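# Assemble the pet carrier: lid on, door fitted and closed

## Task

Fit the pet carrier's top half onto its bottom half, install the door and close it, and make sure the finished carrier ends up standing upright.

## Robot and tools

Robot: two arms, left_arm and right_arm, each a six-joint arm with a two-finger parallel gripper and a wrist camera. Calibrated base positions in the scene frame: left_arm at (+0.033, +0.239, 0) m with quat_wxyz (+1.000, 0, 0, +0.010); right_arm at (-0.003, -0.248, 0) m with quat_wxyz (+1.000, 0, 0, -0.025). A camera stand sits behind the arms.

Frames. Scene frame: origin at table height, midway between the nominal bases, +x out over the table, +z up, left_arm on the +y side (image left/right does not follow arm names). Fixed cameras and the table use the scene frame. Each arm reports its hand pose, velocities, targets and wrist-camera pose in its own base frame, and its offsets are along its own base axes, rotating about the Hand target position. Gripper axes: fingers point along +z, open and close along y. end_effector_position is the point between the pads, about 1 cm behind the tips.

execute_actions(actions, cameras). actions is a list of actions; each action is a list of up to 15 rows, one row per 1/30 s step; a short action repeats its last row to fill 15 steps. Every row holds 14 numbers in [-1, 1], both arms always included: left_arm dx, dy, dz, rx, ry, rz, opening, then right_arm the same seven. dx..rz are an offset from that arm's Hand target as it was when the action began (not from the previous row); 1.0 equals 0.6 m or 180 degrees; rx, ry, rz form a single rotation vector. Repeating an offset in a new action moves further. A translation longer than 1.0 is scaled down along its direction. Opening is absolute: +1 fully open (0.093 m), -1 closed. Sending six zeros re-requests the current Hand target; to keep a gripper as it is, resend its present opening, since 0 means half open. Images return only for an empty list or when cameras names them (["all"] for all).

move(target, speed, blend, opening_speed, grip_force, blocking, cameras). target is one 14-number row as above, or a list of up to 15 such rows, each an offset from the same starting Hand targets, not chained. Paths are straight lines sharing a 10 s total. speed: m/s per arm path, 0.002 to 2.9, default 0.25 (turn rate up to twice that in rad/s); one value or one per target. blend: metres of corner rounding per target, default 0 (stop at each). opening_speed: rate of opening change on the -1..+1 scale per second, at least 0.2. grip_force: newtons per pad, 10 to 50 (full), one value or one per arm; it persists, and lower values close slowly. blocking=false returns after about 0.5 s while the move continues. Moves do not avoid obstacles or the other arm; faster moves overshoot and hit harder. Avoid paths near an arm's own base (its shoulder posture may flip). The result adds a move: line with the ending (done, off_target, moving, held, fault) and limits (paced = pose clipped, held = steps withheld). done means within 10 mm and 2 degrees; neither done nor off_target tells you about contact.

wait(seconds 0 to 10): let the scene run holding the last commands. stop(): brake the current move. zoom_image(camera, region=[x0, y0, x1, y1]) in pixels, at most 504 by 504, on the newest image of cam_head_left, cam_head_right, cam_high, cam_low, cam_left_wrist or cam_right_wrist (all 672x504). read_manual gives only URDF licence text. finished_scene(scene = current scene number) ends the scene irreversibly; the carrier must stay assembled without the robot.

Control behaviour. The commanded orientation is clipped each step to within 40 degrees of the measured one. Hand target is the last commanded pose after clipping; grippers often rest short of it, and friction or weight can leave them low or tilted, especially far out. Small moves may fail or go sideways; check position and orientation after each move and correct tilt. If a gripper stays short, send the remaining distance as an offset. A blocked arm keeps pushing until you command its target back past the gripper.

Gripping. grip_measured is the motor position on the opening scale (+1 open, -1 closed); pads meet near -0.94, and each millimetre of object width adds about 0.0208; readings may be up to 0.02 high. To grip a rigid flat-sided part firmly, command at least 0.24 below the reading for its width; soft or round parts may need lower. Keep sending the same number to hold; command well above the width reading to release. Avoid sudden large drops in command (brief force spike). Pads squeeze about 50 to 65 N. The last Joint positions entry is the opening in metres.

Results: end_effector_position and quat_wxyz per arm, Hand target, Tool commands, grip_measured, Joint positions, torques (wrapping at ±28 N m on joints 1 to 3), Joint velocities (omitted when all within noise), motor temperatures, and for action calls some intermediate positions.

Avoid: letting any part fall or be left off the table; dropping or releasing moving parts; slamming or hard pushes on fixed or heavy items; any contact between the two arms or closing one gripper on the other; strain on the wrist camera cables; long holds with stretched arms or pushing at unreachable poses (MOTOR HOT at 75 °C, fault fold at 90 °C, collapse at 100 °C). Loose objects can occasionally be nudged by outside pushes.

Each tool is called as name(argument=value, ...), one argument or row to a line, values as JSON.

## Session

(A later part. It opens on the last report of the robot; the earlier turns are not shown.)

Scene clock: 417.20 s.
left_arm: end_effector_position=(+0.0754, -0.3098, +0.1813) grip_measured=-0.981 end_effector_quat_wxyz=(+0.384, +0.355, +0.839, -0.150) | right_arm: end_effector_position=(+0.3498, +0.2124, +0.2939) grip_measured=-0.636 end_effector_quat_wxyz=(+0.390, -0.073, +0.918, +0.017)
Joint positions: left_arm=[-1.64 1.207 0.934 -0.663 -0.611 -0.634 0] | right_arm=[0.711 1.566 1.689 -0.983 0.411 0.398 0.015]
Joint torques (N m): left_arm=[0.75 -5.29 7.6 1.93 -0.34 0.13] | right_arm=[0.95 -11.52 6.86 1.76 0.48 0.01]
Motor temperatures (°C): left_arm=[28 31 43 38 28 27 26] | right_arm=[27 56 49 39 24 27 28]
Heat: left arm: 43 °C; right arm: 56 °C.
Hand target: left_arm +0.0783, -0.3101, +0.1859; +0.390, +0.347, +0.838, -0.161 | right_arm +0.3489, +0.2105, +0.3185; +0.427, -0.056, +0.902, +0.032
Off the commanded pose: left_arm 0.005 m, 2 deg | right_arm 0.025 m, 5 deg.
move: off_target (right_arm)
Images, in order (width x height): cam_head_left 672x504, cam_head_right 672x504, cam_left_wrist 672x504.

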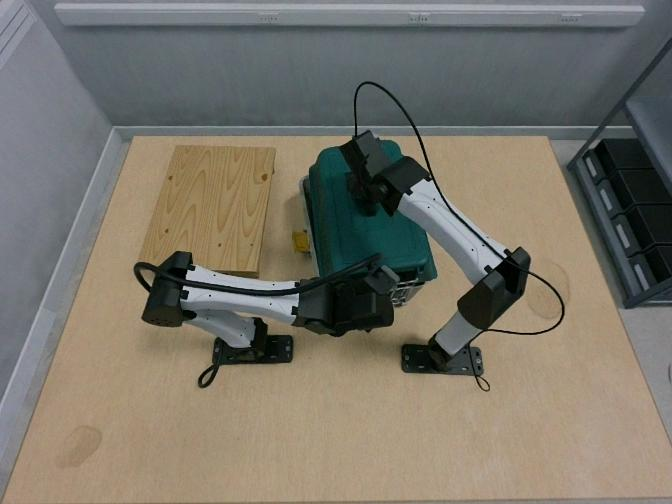

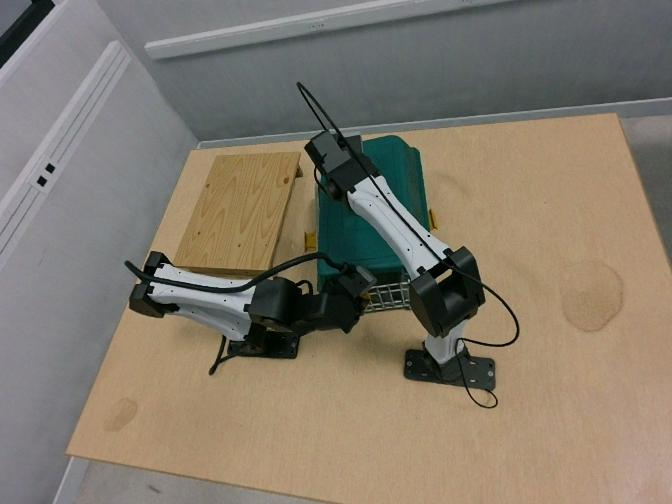

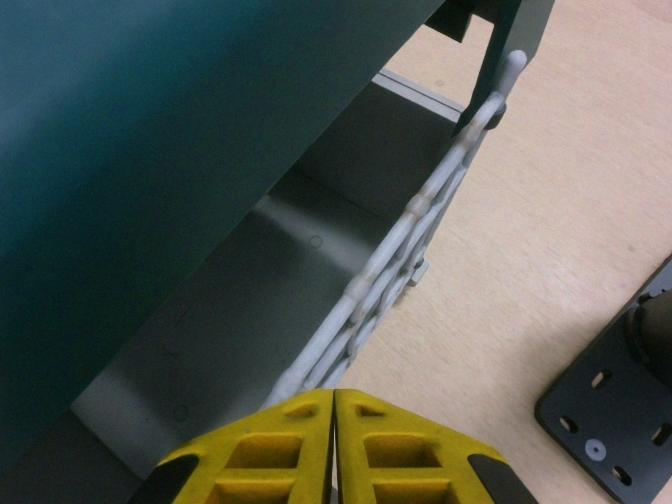

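move(
  target=[0,0,0,0,0,0,-1,-0.013,0,-0.012,0,0,0,-0.95],
  speed=0.05,
  cameras=["cam_head_left","cam_head_right","cam_left_wrist"],
)

zoom_image(
  camera="cam_head_left",
  region=[370, 240, 450, 310],
)

zoom_image(
  camera="cam_head_right",
  region=[370, 240, 440, 320],
)

Scene clock: 429.30 s.
left_arm: end_effector_position=(+0.0741, -0.3101, +0.1813) grip_measured=-0.981 end_effector_quat_wxyz=(+0.381, +0.356, +0.839, -0.153) | right_arm: end_effector_position=(+0.3455, +0.2133, +0.2911) grip_measured=-0.636 end_effector_quat_wxyz=(+0.400, -0.074, +0.914, +0.018)
Joint positions: left_arm=[-1.64 1.205 0.934 -0.663 -0.602 -0.634 0] | right_arm=[0.726 1.537 1.634 -0.942 0.428 0.4 0.015]
Joint torques (N m): left_arm=[0.75 -5 7.61 1.94 -0.45 0.13] | right_arm=[1.14 -11.29 6.69 1.59 0.43 0.14]
Motor temperatures (°C): left_arm=[28 31 43 38 28 27 26] | right_arm=[27 55 49 39 24 27 28]
Heat: left arm: 43 °C; right arm: 55 °C.
Hand target: left_arm +0.0783, -0.3101, +0.1858; +0.390, +0.347, +0.838, -0.161 | right_arm +0.3411, +0.2106, +0.3113; +0.427, -0.056, +0.902, +0.032
Off the commanded pose: left_arm 0.006 m, 2 deg | right_arm 0.021 m, 4 deg.
move: off_target (right_arm)
Images, in order (width x height): cam_head_left 672x504, cam_head_right 672x504, cam_left_wrist 672x504.

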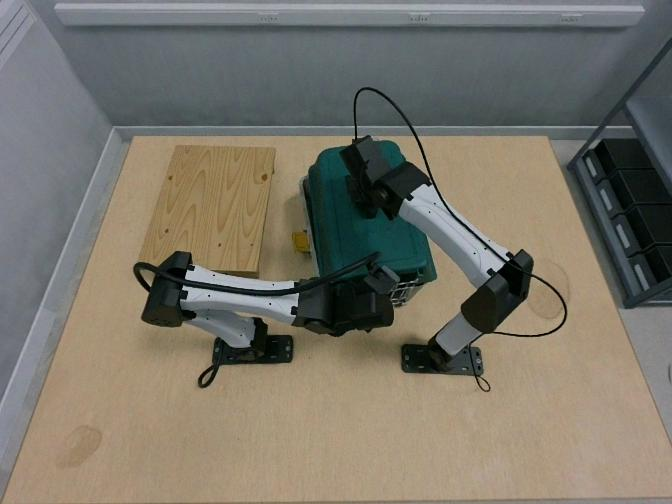

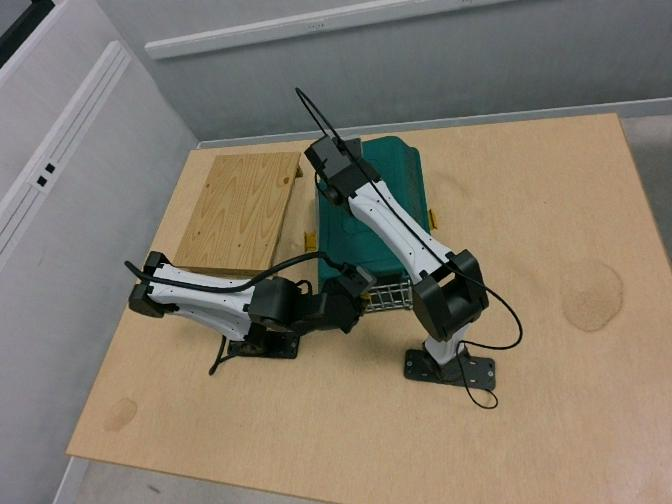

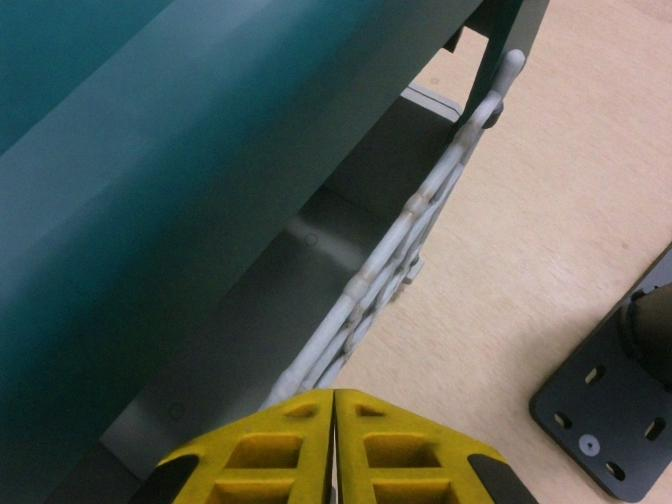

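Scaled by 6.300 from the camera's 672x504 image, which has a finer 960x720 frame.

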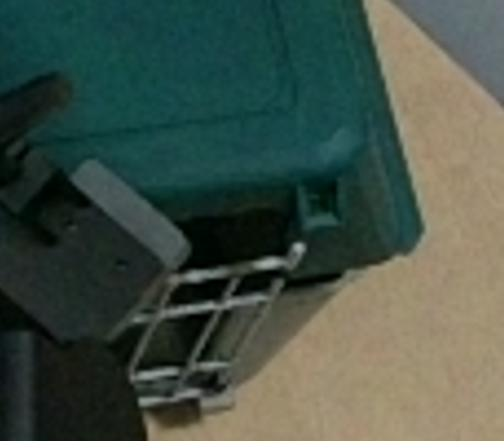

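Scaled by 6.300 from the camera's 672x504 image, which has a finer 960x720 frame.

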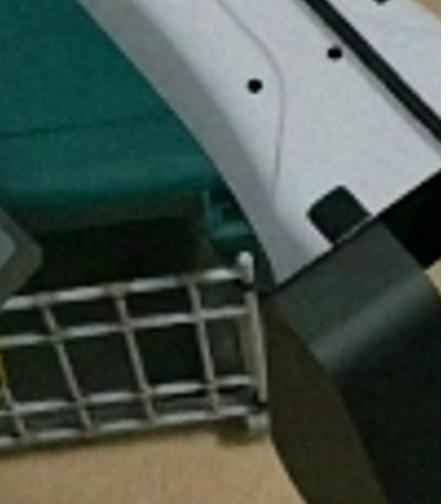

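move(
  target=[0,0,0,0,0,0,-1,-0.008,-0.004,-0.015,0,0,0,-0.95],
  speed=0.05,
  cameras=["cam_head_left","cam_head_right","cam_left_wrist"],
)

zoom_image(
  camera="cam_head_left",
  region=[370, 240, 450, 310],
)

zoom_image(
  camera="cam_head_right",
  region=[370, 240, 440, 320],
)

Scene clock: 451.13 s.
left_arm: end_effector_position=(+0.0729, -0.3103, +0.1815) grip_measured=-0.981 end_effector_quat_wxyz=(+0.378, +0.357, +0.840, -0.156) | right_arm: end_effector_position=(+0.3432, +0.2121, +0.2861) grip_measured=-0.636 end_effector_quat_wxyz=(+0.408, -0.072, +0.910, +0.021)
Joint positions: left_arm=[-1.64 1.202 0.934 -0.663 -0.594 -0.634 0] | right_arm=[0.73 1.506 1.571 -0.891 0.434 0.4 0.015]
Joint torques (N m): left_arm=[0.75 -4.77 7.62 1.94 -0.53 0.13] | right_arm=[1.25 -11.04 6.58 1.46 0.41 0.18]
Motor temperatures (°C): left_arm=[28 31 43 38 28 27 26] | right_arm=[27 56 48 37 24 27 28]
Heat: left arm: 43 °C; right arm: 56 °C.
Hand target: left_arm +0.0783, -0.3101, +0.1859; +0.390, +0.347, +0.838, -0.161 | right_arm +0.3363, +0.2082, +0.3025; +0.427, -0.056, +0.902, +0.032
Off the commanded pose: left_arm 0.007 m, 2 deg | right_arm 0.018 m, 3 deg.
move: off_target (right_arm)
Images, in order (width x height): cam_head_left 672x504, cam_head_right 672x504, cam_left_wrist 672x504.

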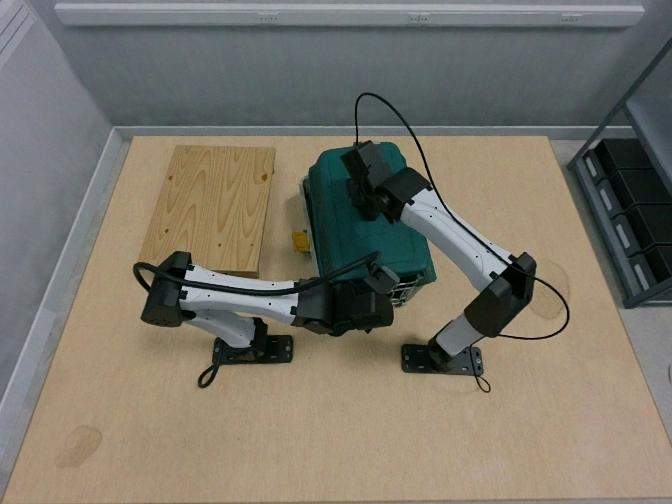

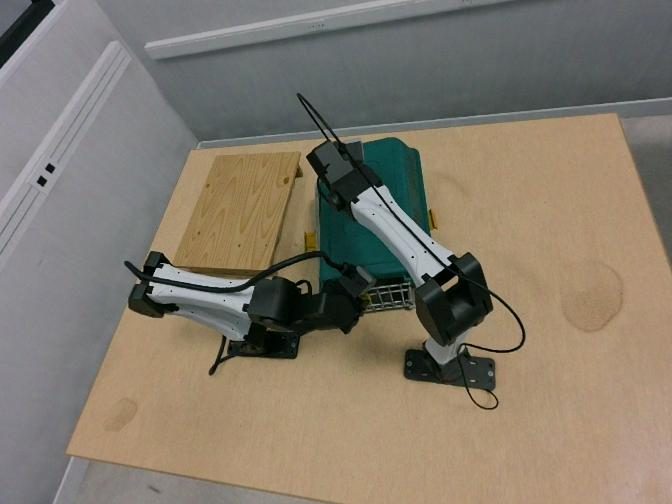

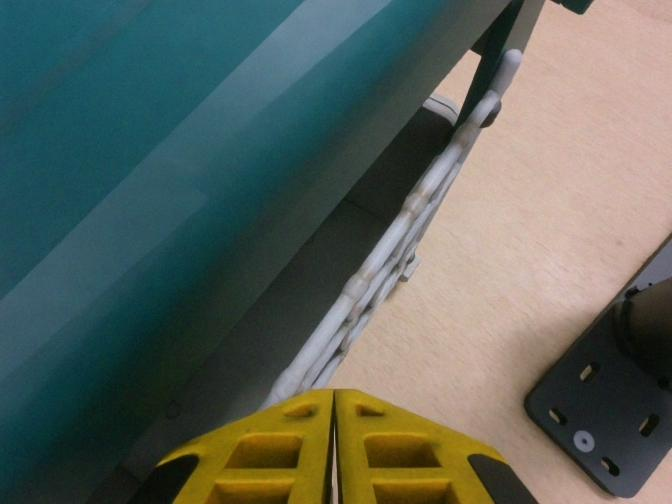

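Scaled by 6.300 from the camera's 672x504 image, which has a finer 960x720 frame.

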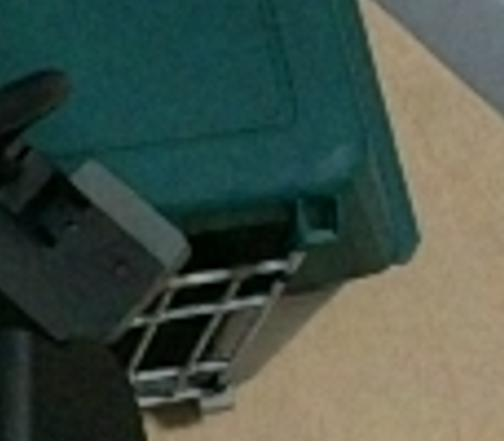

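Scaled by 6.300 from the camera's 672x504 image, which has a finer 960x720 frame.

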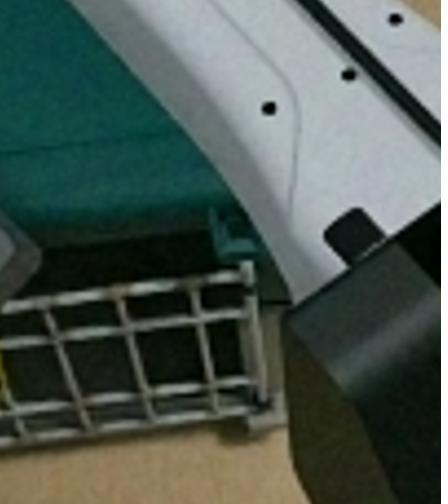

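move(
  target=[0,0,0,0,0,0,-1,-0.003,-0.002,-0.015,0,0,0,-0.95],
  speed=0.05,
  cameras=["cam_head_left","cam_head_right","cam_left_wrist"],
)

zoom_image(
  camera="cam_head_left",
  region=[370, 240, 450, 310],
)

zoom_image(
  camera="cam_head_right",
  region=[370, 240, 440, 320],
)

Scene clock: 463.77 s.
left_arm: end_effector_position=(+0.0720, -0.3105, +0.1815) grip_measured=-0.981 end_effector_quat_wxyz=(+0.376, +0.358, +0.840, -0.158) | right_arm: end_effector_position=(+0.3425, +0.2112, +0.2800) grip_measured=-0.636 end_effector_quat_wxyz=(+0.412, -0.070, +0.908, +0.024)
Joint positions: left_arm=[-1.64 1.2 0.934 -0.663 -0.587 -0.634 0] | right_arm=[0.73 1.486 1.519 -0.847 0.435 0.4 0.015]
Joint torques (N m): left_arm=[0.73 -4.59 7.62 1.94 -0.61 0.12] | right_arm=[1.33 -10.73 6.49 1.36 0.4 0.18]
Motor temperatures (°C): left_arm=[28 31 43 38 28 27 26] | right_arm=[27 57 49 37 24 27 28]
Heat: left arm: 43 °C; right arm: 57 °C.
Hand target: left_arm +0.0782, -0.3101, +0.1859; +0.390, +0.347, +0.838, -0.161 | right_arm +0.3345, +0.2070, +0.2933; +0.427, -0.056, +0.902, +0.032
Off the commanded pose: left_arm 0.008 m, 2 deg | right_arm 0.016 m, 3 deg.
move: off_target (right_arm)
Images, in order (width x height): cam_head_left 672x504, cam_head_right 672x504, cam_left_wrist 672x504.

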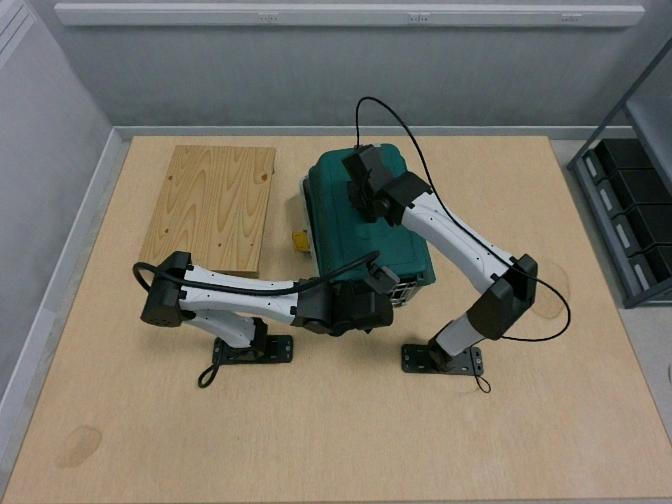

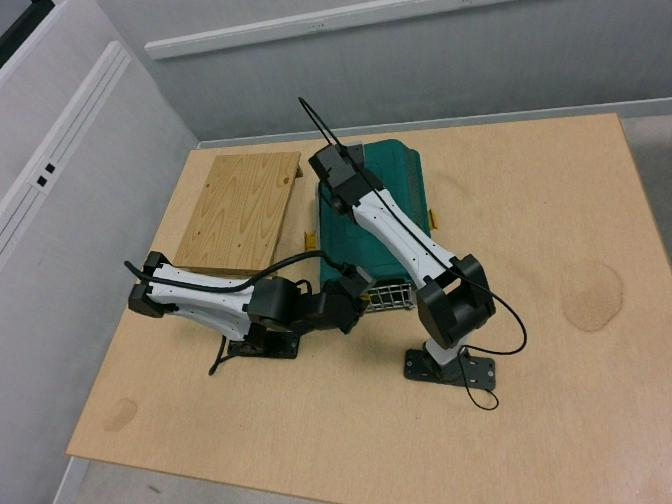

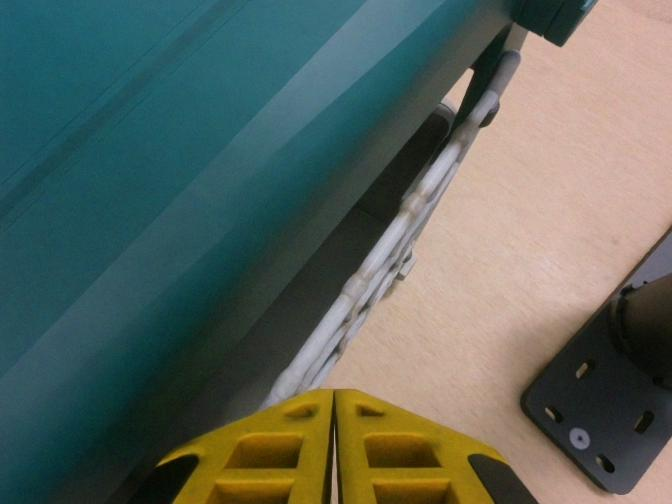

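Scaled by 6.300 from the camera's 672x504 image, which has a finer 960x720 frame.

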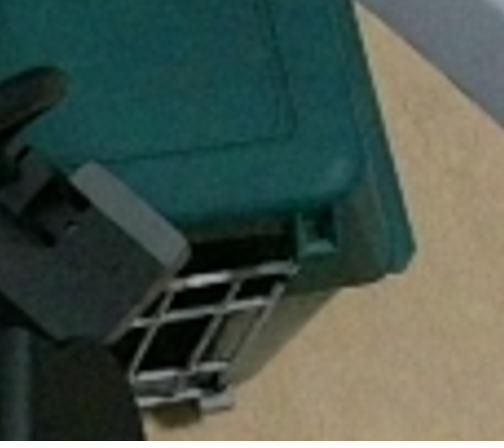

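Scaled by 6.300 from the camera's 672x504 image, which has a finer 960x720 frame.

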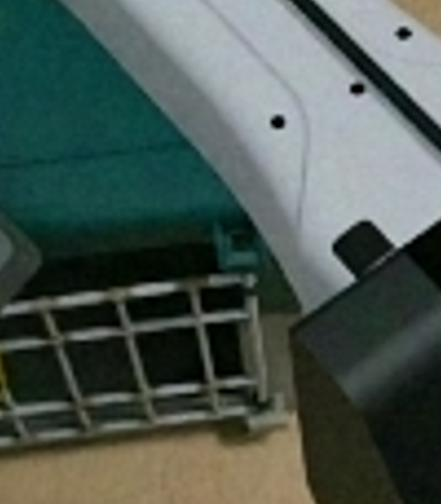

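zoom_image(
  camera="cam_left_wrist",
  region=[420, 0, 672, 190],
)

Scaled by 2.000 from the camera's 672x504 image, which has a finer 960x720 frame.

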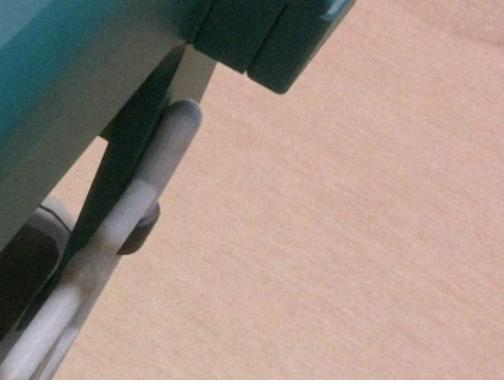

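move(
  target=[0,0,0,0,0,0,-1,0.006,0,-0.003,0,0.02,0,-0.95],
  speed=0.05,
  cameras=["cam_head_left","cam_head_right","cam_left_wrist"],
)

zoom_image(
  camera="cam_left_wrist",
  region=[420, 0, 672, 190],
)

zoom_image(
  camera="cam_head_left",
  region=[370, 240, 450, 310],
)

zoom_image(
  camera="cam_head_right",
  region=[370, 240, 440, 320],
)

Scene clock: 494.23 s.
left_arm: end_effector_position=(+0.0719, -0.3105, +0.1815) grip_measured=-0.981 end_effector_quat_wxyz=(+0.376, +0.358, +0.840, -0.159) | right_arm: end_effector_position=(+0.3405, +0.2113, +0.2822) grip_measured=-0.636 end_effector_quat_wxyz=(+0.400, -0.072, +0.913, +0.026)
Joint positions: left_arm=[-1.64 1.2 0.934 -0.663 -0.586 -0.634 0] | right_arm=[0.726 1.498 1.557 -0.894 0.416 0.407 0.015]
Joint torques (N m): left_arm=[0.73 -4.59 7.64 1.94 -0.62 0.12] | right_arm=[-0.29 -7.77 9.74 1.04 0.17 0.23]
Motor temperatures (°C): left_arm=[28 30 43 38 28 27 26] | right_arm=[27 58 51 36 24 27 28]
Heat: left arm: 43 °C; right arm: 58 °C.
Hand target: left_arm +0.0783, -0.3101, +0.1859; +0.390, +0.347, +0.838, -0.161 | right_arm +0.3380, +0.2070, +0.2916; +0.398, -0.055, +0.915, +0.034
Off the commanded pose: left_arm 0.008 m, 2 deg | right_arm 0.011 m, 2 deg.
move: off_target (right_arm)
Images, in order (width x height): cam_head_left 672x504, cam_head_right 672x504, cam_left_wrist 672x504.

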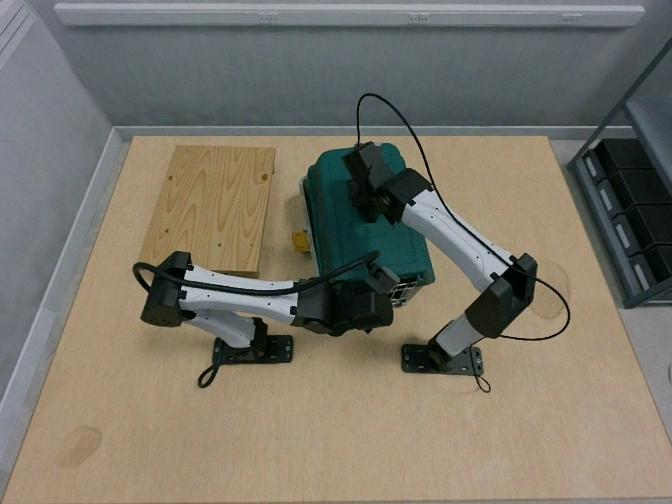

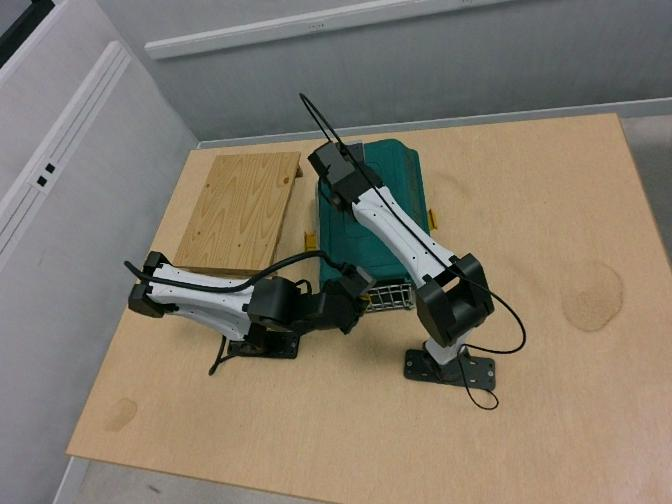

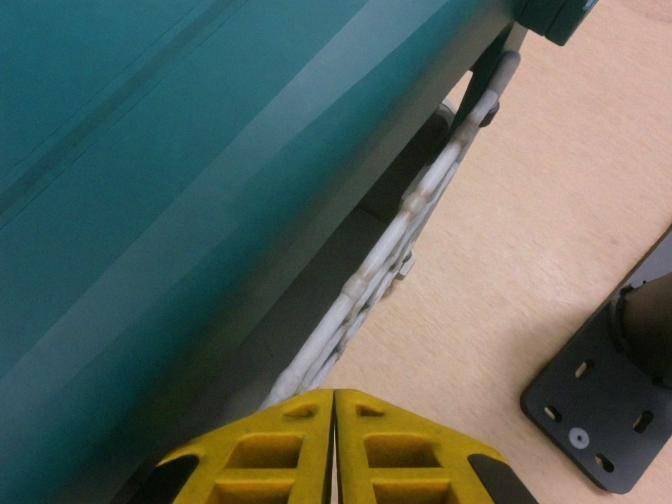

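Scaled by 2.000 from the camera's 672x504 image, which has a finer 960x720 frame.

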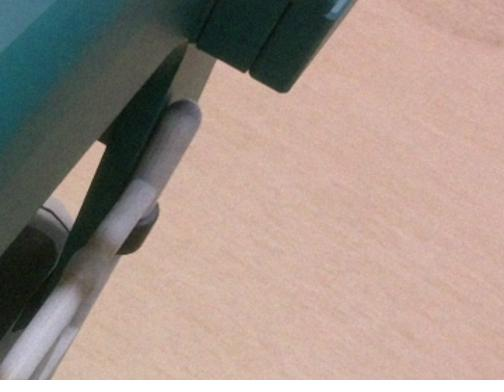

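Scaled by 6.300 from the camera's 672x504 image, which has a finer 960x720 frame.

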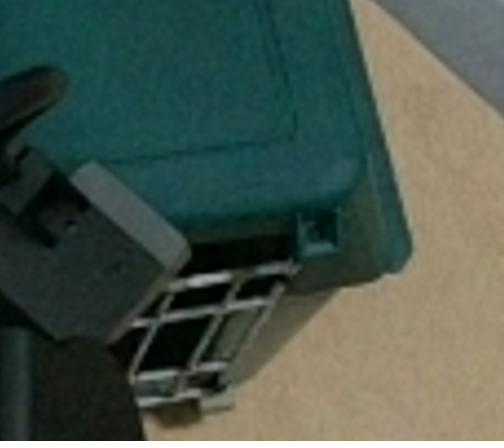

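Scaled by 6.300 from the camera's 672x504 image, which has a finer 960x720 frame.

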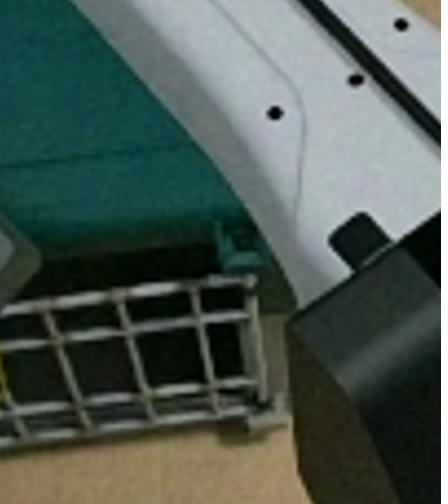

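move(
  target=[0,0,0,0,0,0,-1,0.013,-0.001,0,0,0,0,-0.95],
  speed=0.05,
  cameras=["cam_head_left","cam_head_right","cam_left_wrist"],
)

zoom_image(
  camera="cam_left_wrist",
  region=[420, 0, 672, 190],
)

zoom_image(
  camera="cam_head_left",
  region=[370, 240, 450, 310],
)

zoom_image(
  camera="cam_head_right",
  region=[370, 240, 440, 320],
)

Scene clock: 504.23 s.
left_arm: end_effector_position=(+0.0719, -0.3105, +0.1815) grip_measured=-0.981 end_effector_quat_wxyz=(+0.376, +0.358, +0.840, -0.159) | right_arm: end_effector_position=(+0.3446, +0.2085, +0.2779) grip_measured=-0.636 end_effector_quat_wxyz=(+0.391, -0.067, +0.918, +0.024)
Joint positions: left_arm=[-1.64 1.2 0.934 -0.663 -0.586 -0.634 0] | right_arm=[0.708 1.516 1.571 -0.908 0.401 0.409 0.015]
Joint torques (N m): left_arm=[0.75 -4.59 7.64 1.94 -0.62 0.12] | right_arm=[-0.4 -7.82 9.96 1.24 0.15 0.06]
Motor temperatures (°C): left_arm=[28 30 43 38 28 27 26] | right_arm=[27 55 53 35 24 27 28]
Heat: left arm: 43 °C; right arm: 55 °C.
Hand target: left_arm +0.0783, -0.3101, +0.1859; +0.390, +0.347, +0.838, -0.161 | right_arm +0.3459, +0.2064, +0.2916; +0.398, -0.055, +0.915, +0.034
Off the commanded pose: left_arm 0.008 m, 2 deg | right_arm 0.014 m, 2 deg.
move: off_target (right_arm)
Images, in order (width x height): cam_head_left 672x504, cam_head_right 672x504, cam_left_wrist 672x504.

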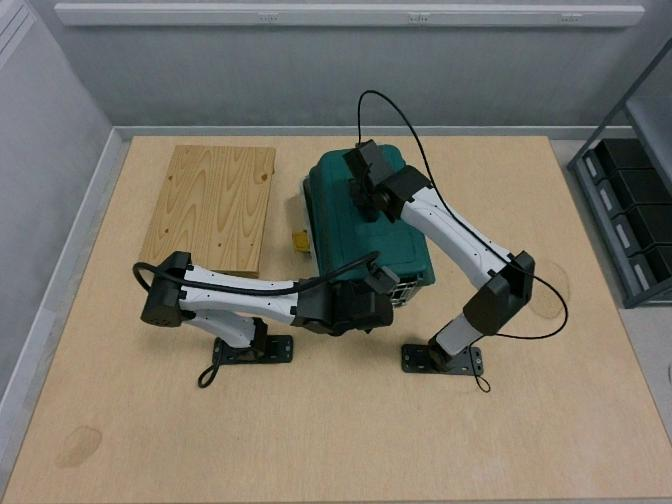

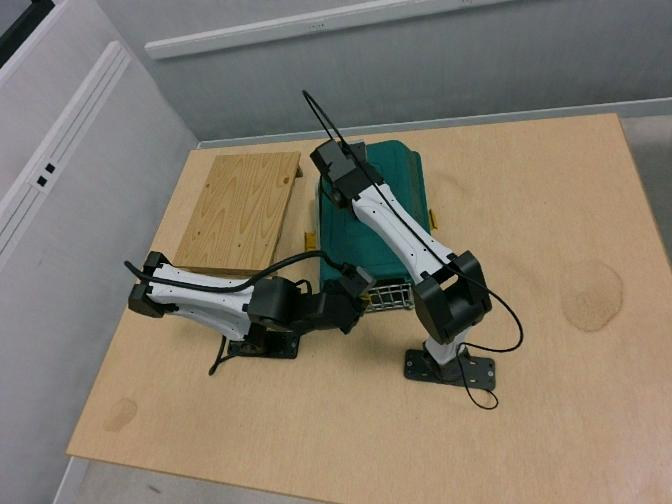

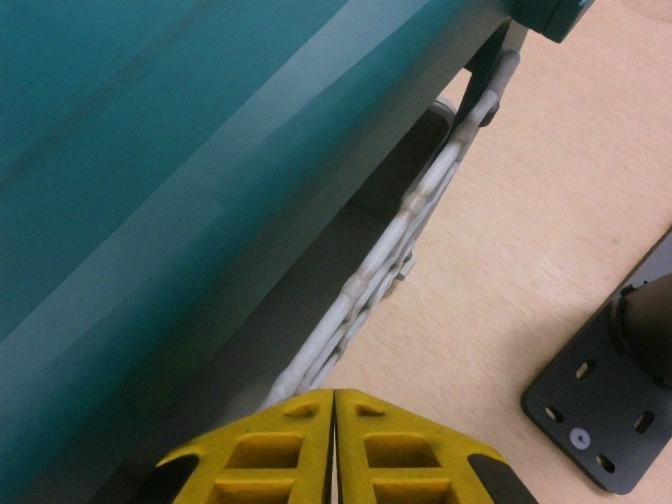

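Scaled by 2.000 from the camera's 672x504 image, which has a finer 960x720 frame.

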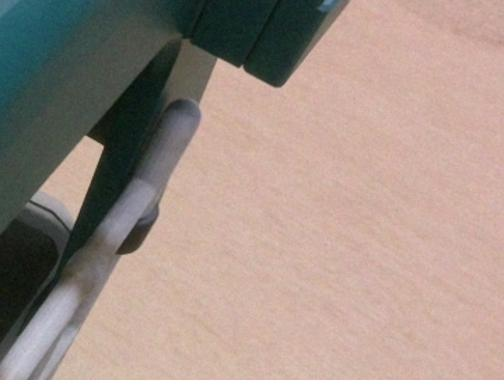

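Scaled by 6.300 from the camera's 672x504 image, which has a finer 960x720 frame.

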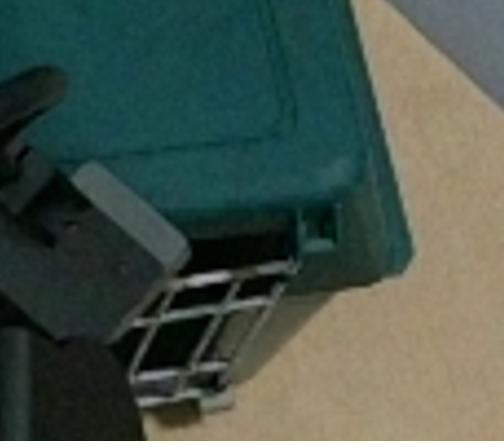

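Scaled by 6.300 from the camera's 672x504 image, which has a finer 960x720 frame.

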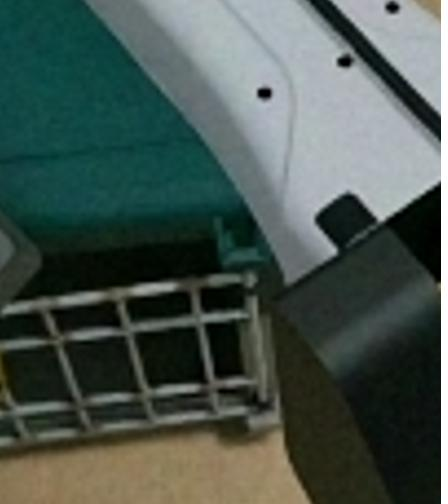

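move(
  target=[0,0,0,0,0,0,-1,0.004,0.001,-0.009,0,0,0,-0.95],
  speed=0.05,
  cameras=["cam_head_left","cam_head_right","cam_left_wrist"],
)

zoom_image(
  camera="cam_left_wrist",
  region=[420, 0, 672, 190],
)

zoom_image(
  camera="cam_head_left",
  region=[370, 240, 450, 310],
)

zoom_image(
  camera="cam_head_right",
  region=[370, 240, 440, 320],
)

Scene clock: 522.37 s.
left_arm: end_effector_position=(+0.0719, -0.3105, +0.1815) grip_measured=-0.981 end_effector_quat_wxyz=(+0.376, +0.358, +0.840, -0.159) | right_arm: end_effector_position=(+0.3454, +0.2077, +0.2779) grip_measured=-0.636 end_effector_quat_wxyz=(+0.390, -0.066, +0.918, +0.025)
Joint positions: left_arm=[-1.64 1.2 0.934 -0.663 -0.586 -0.634 0] | right_arm=[0.704 1.516 1.571 -0.908 0.398 0.409 0.015]
Joint torques (N m): left_arm=[0.73 -4.59 7.64 1.94 -0.62 0.12] | right_arm=[-0.42 -7.62 8.34 1.45 0.21 0.03]
Heat: left arm: 43 °C; right arm: 54 °C.
Hand target: left_arm +0.0783, -0.3101, +0.1859; +0.390, +0.347, +0.838, -0.161 | right_arm +0.3483, +0.2070, +0.2862; +0.398, -0.055, +0.915, +0.034
Off the commanded pose: left_arm 0.008 m, 2 deg | right_arm 0.009 m, 2 deg.
move: done
Images, in order (width x height): cam_head_left 672x504, cam_head_right 672x504, cam_left_wrist 672x504.

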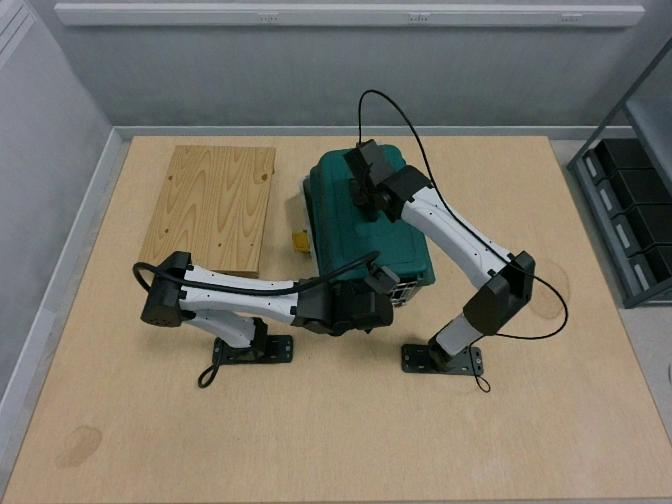

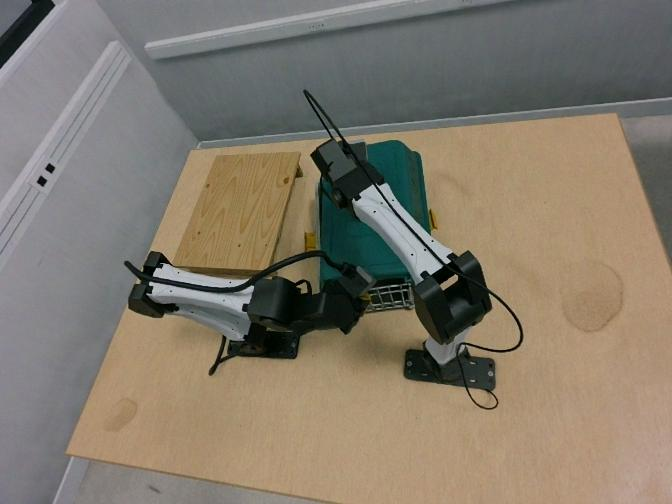

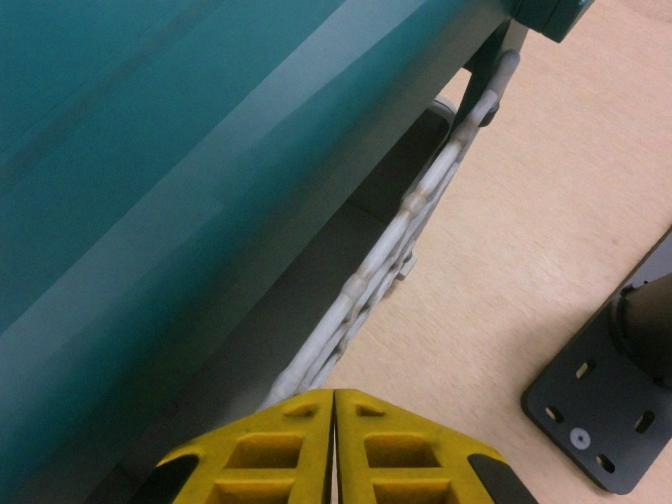

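Scaled by 2.000 from the camera's 672x504 image, which has a finer 960x720 frame.

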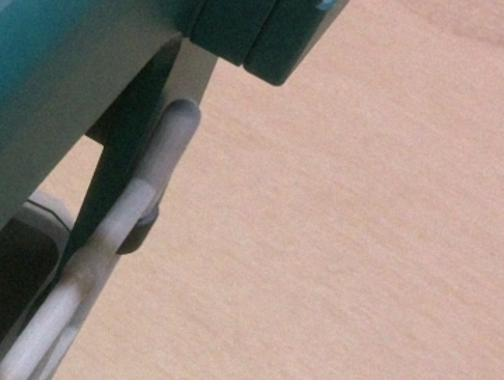

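Scaled by 6.300 from the camera's 672x504 image, which has a finer 960x720 frame.

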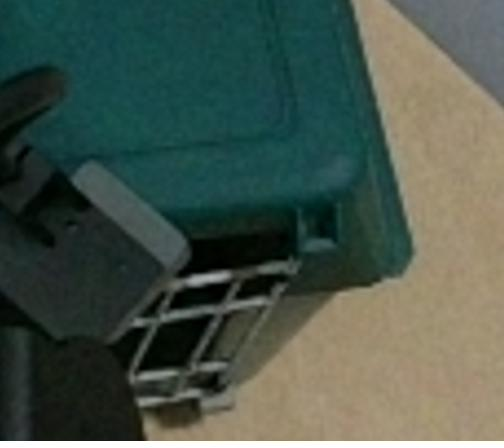

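Scaled by 6.300 from the camera's 672x504 image, which has a finer 960x720 frame.

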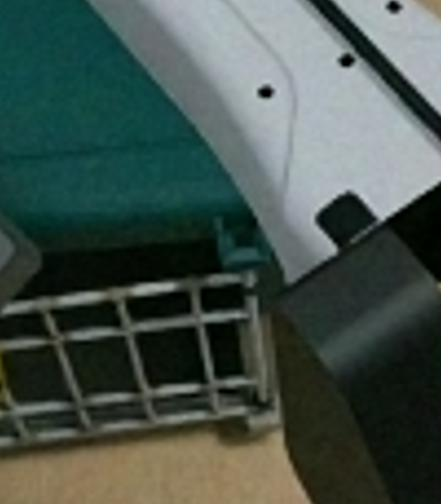

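move(
  target=[0,0,0,0,0,0,-1,0,0.006,-0.012,0,0,0,-0.95],
  speed=0.05,
  cameras=["cam_head_left","cam_head_right","cam_left_wrist"],
)

zoom_image(
  camera="cam_left_wrist",
  region=[420, 0, 672, 190],
)

zoom_image(
  camera="cam_head_left",
  region=[370, 240, 450, 310],
)

zoom_image(
  camera="cam_head_right",
  region=[370, 240, 440, 320],
)

Scene clock: 536.77 s.
left_arm: end_effector_position=(+0.0720, -0.3105, +0.1815) grip_measured=-0.981 end_effector_quat_wxyz=(+0.376, +0.358, +0.840, -0.159) | right_arm: end_effector_position=(+0.3462, +0.2085, +0.2763) grip_measured=-0.636 end_effector_quat_wxyz=(+0.391, -0.065, +0.918, +0.026)
Joint positions: left_arm=[-1.64 1.2 0.934 -0.663 -0.587 -0.634 0] | right_arm=[0.704 1.516 1.563 -0.896 0.398 0.41 0.015]
Joint torques (N m): left_arm=[0.75 -4.59 7.64 1.94 -0.62 0.12] | right_arm=[0.39 -7.53 6.76 1.58 0.24 0.1]
Motor temperatures (°C): left_arm=[28 30 43 39 28 27 26] | right_arm=[27 50 54 34 24 27 28]
Heat: left arm: 43 °C; right arm: 54 °C.
Hand target: left_arm +0.0783, -0.3101, +0.1859; +0.390, +0.347, +0.838, -0.161 | right_arm +0.3483, +0.2105, +0.2789; +0.398, -0.055, +0.915, +0.034
Off the commanded pose: left_arm 0.008 m, 2 deg | right_arm 0.004 m, 2 deg.
move: done
Images, in order (width x height): cam_head_left 672x504, cam_head_right 672x504, cam_left_wrist 672x504.

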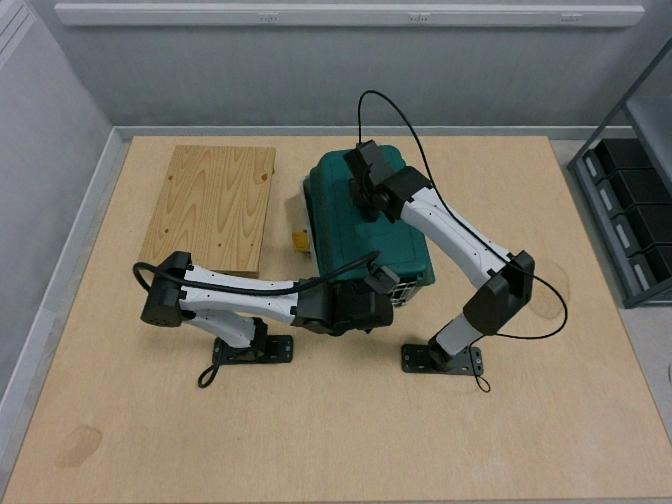

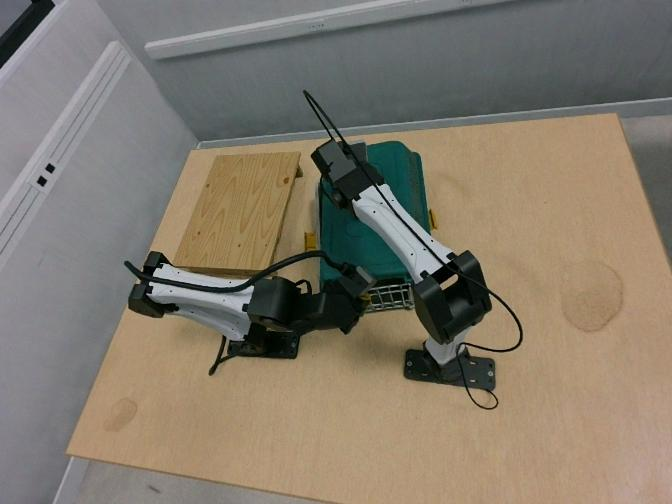

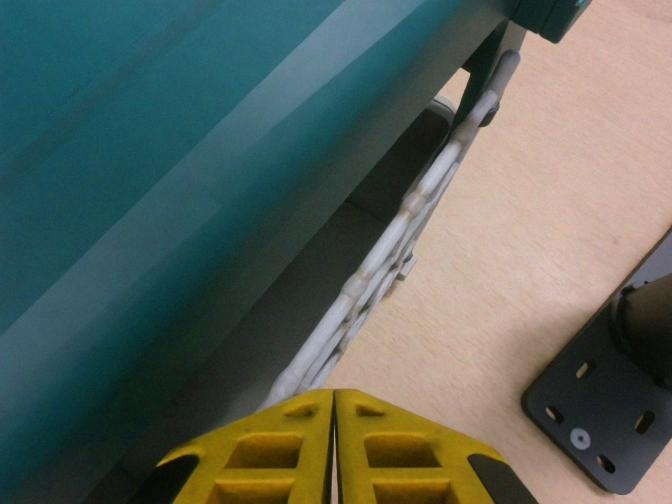

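Scaled by 2.000 from the camera's 672x504 image, which has a finer 960x720 frame.

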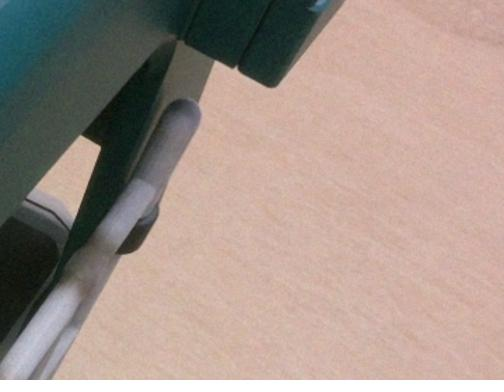

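Scaled by 6.300 from the camera's 672x504 image, which has a finer 960x720 frame.

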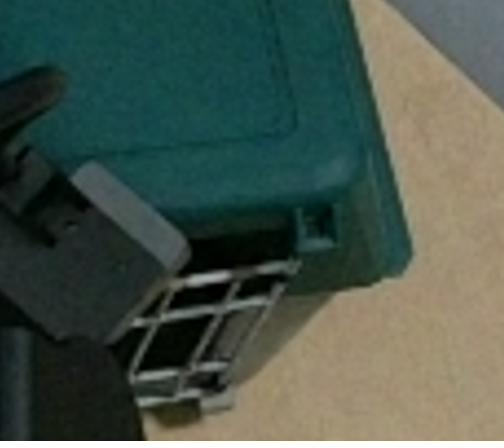

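Scaled by 6.300 from the camera's 672x504 image, which has a finer 960x720 frame.

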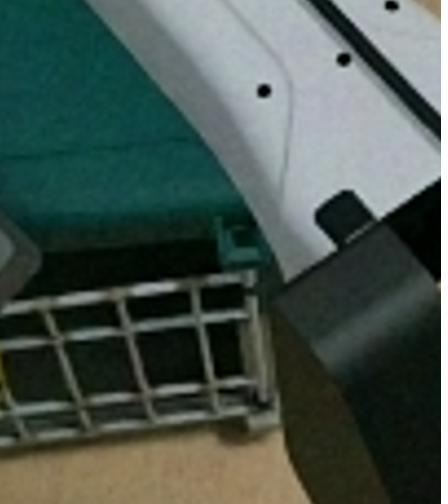

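move(
  target=[0,0,0,0,0,0,-1,-0.003,0.001,-0.014,0,0.005,0,-0.95],
  speed=0.05,
  cameras=["cam_head_left","cam_head_right","cam_left_wrist"],
)

zoom_image(
  camera="cam_left_wrist",
  region=[420, 0, 672, 190],
)

zoom_image(
  camera="cam_head_left",
  region=[370, 240, 450, 310],
)

zoom_image(
  camera="cam_head_right",
  region=[370, 240, 440, 320],
)

Scene clock: 548.47 s.
left_arm: end_effector_position=(+0.0720, -0.3105, +0.1815) grip_measured=-0.981 end_effector_quat_wxyz=(+0.376, +0.358, +0.840, -0.159) | right_arm: end_effector_position=(+0.3468, +0.2090, +0.2699) grip_measured=-0.636 end_effector_quat_wxyz=(+0.390, -0.066, +0.918, +0.025)
Joint positions: left_arm=[-1.64 1.2 0.934 -0.663 -0.587 -0.634 0] | right_arm=[0.704 1.516 1.54 -0.878 0.398 0.41 0.015]
Joint torques (N m): left_arm=[0.75 -4.59 7.64 1.94 -0.62 0.12] | right_arm=[0.51 -7.65 6.65 1.49 0.18 0.18]
Heat: left arm: 43 °C; right arm: 54 °C.
Hand target: left_arm +0.0783, -0.3101, +0.1859; +0.390, +0.347, +0.838, -0.161 | right_arm +0.3465, +0.2111, +0.2707; +0.391, -0.055, +0.918, +0.034
Off the commanded pose: left_arm 0.008 m, 2 deg | right_arm 0.002 m, 2 deg.
move: done
Images, in order (width x height): cam_head_left 672x504, cam_head_right 672x504, cam_left_wrist 672x504.

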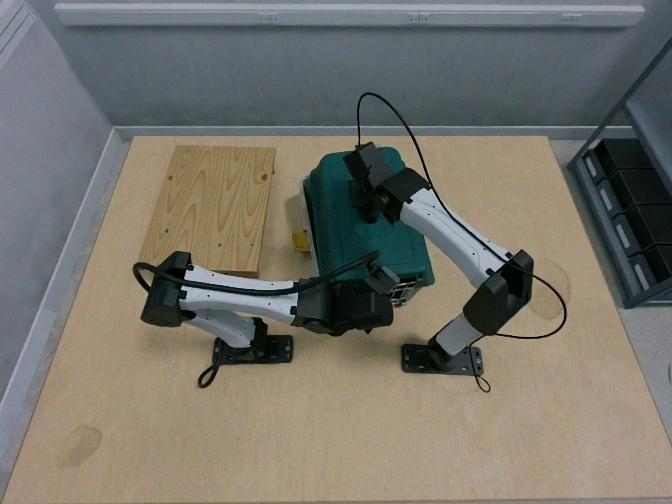

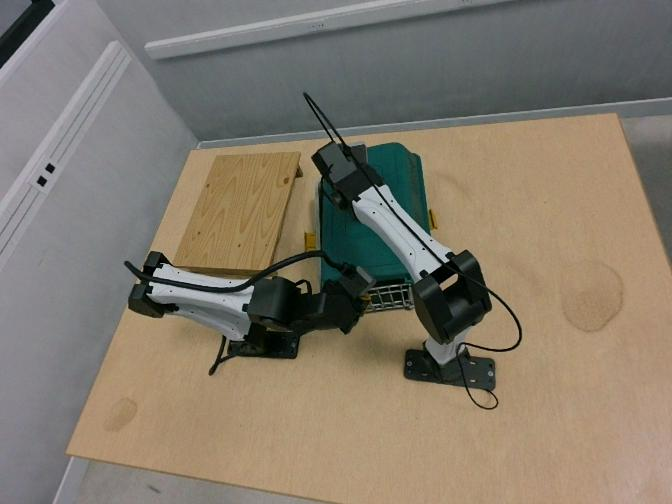

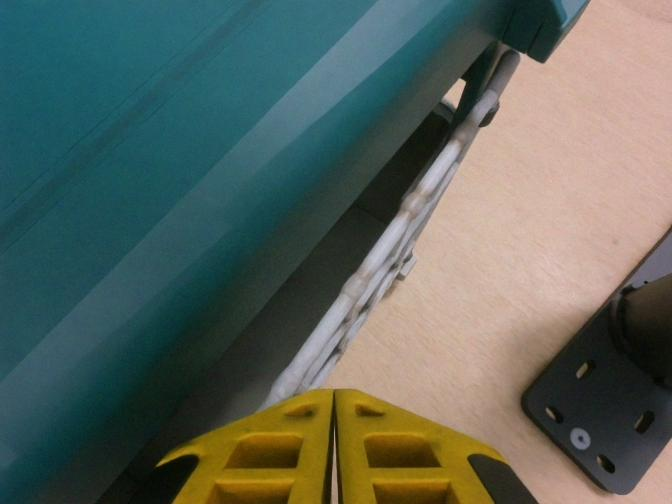

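Scaled by 2.000 from the camera's 672x504 image, which has a finer 960x720 frame.

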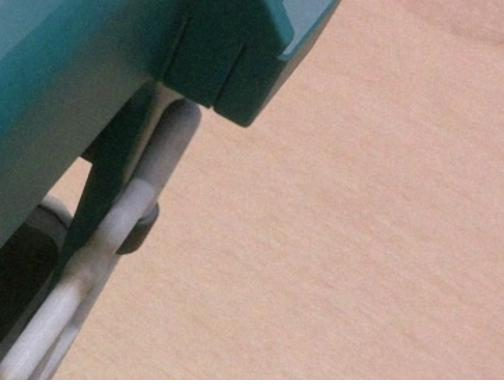

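Scaled by 6.300 from the camera's 672x504 image, which has a finer 960x720 frame.

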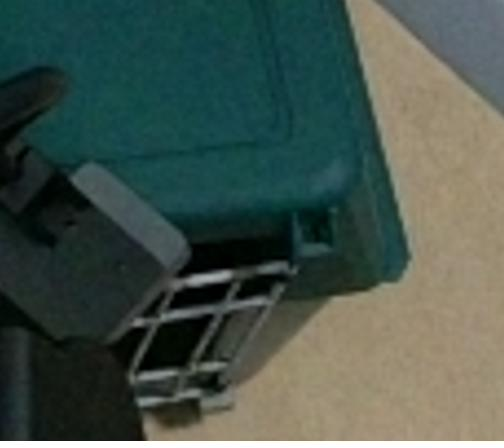

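Scaled by 6.300 from the camera's 672x504 image, which has a finer 960x720 frame.

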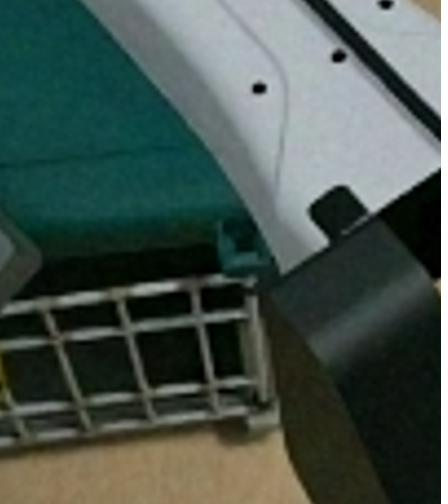

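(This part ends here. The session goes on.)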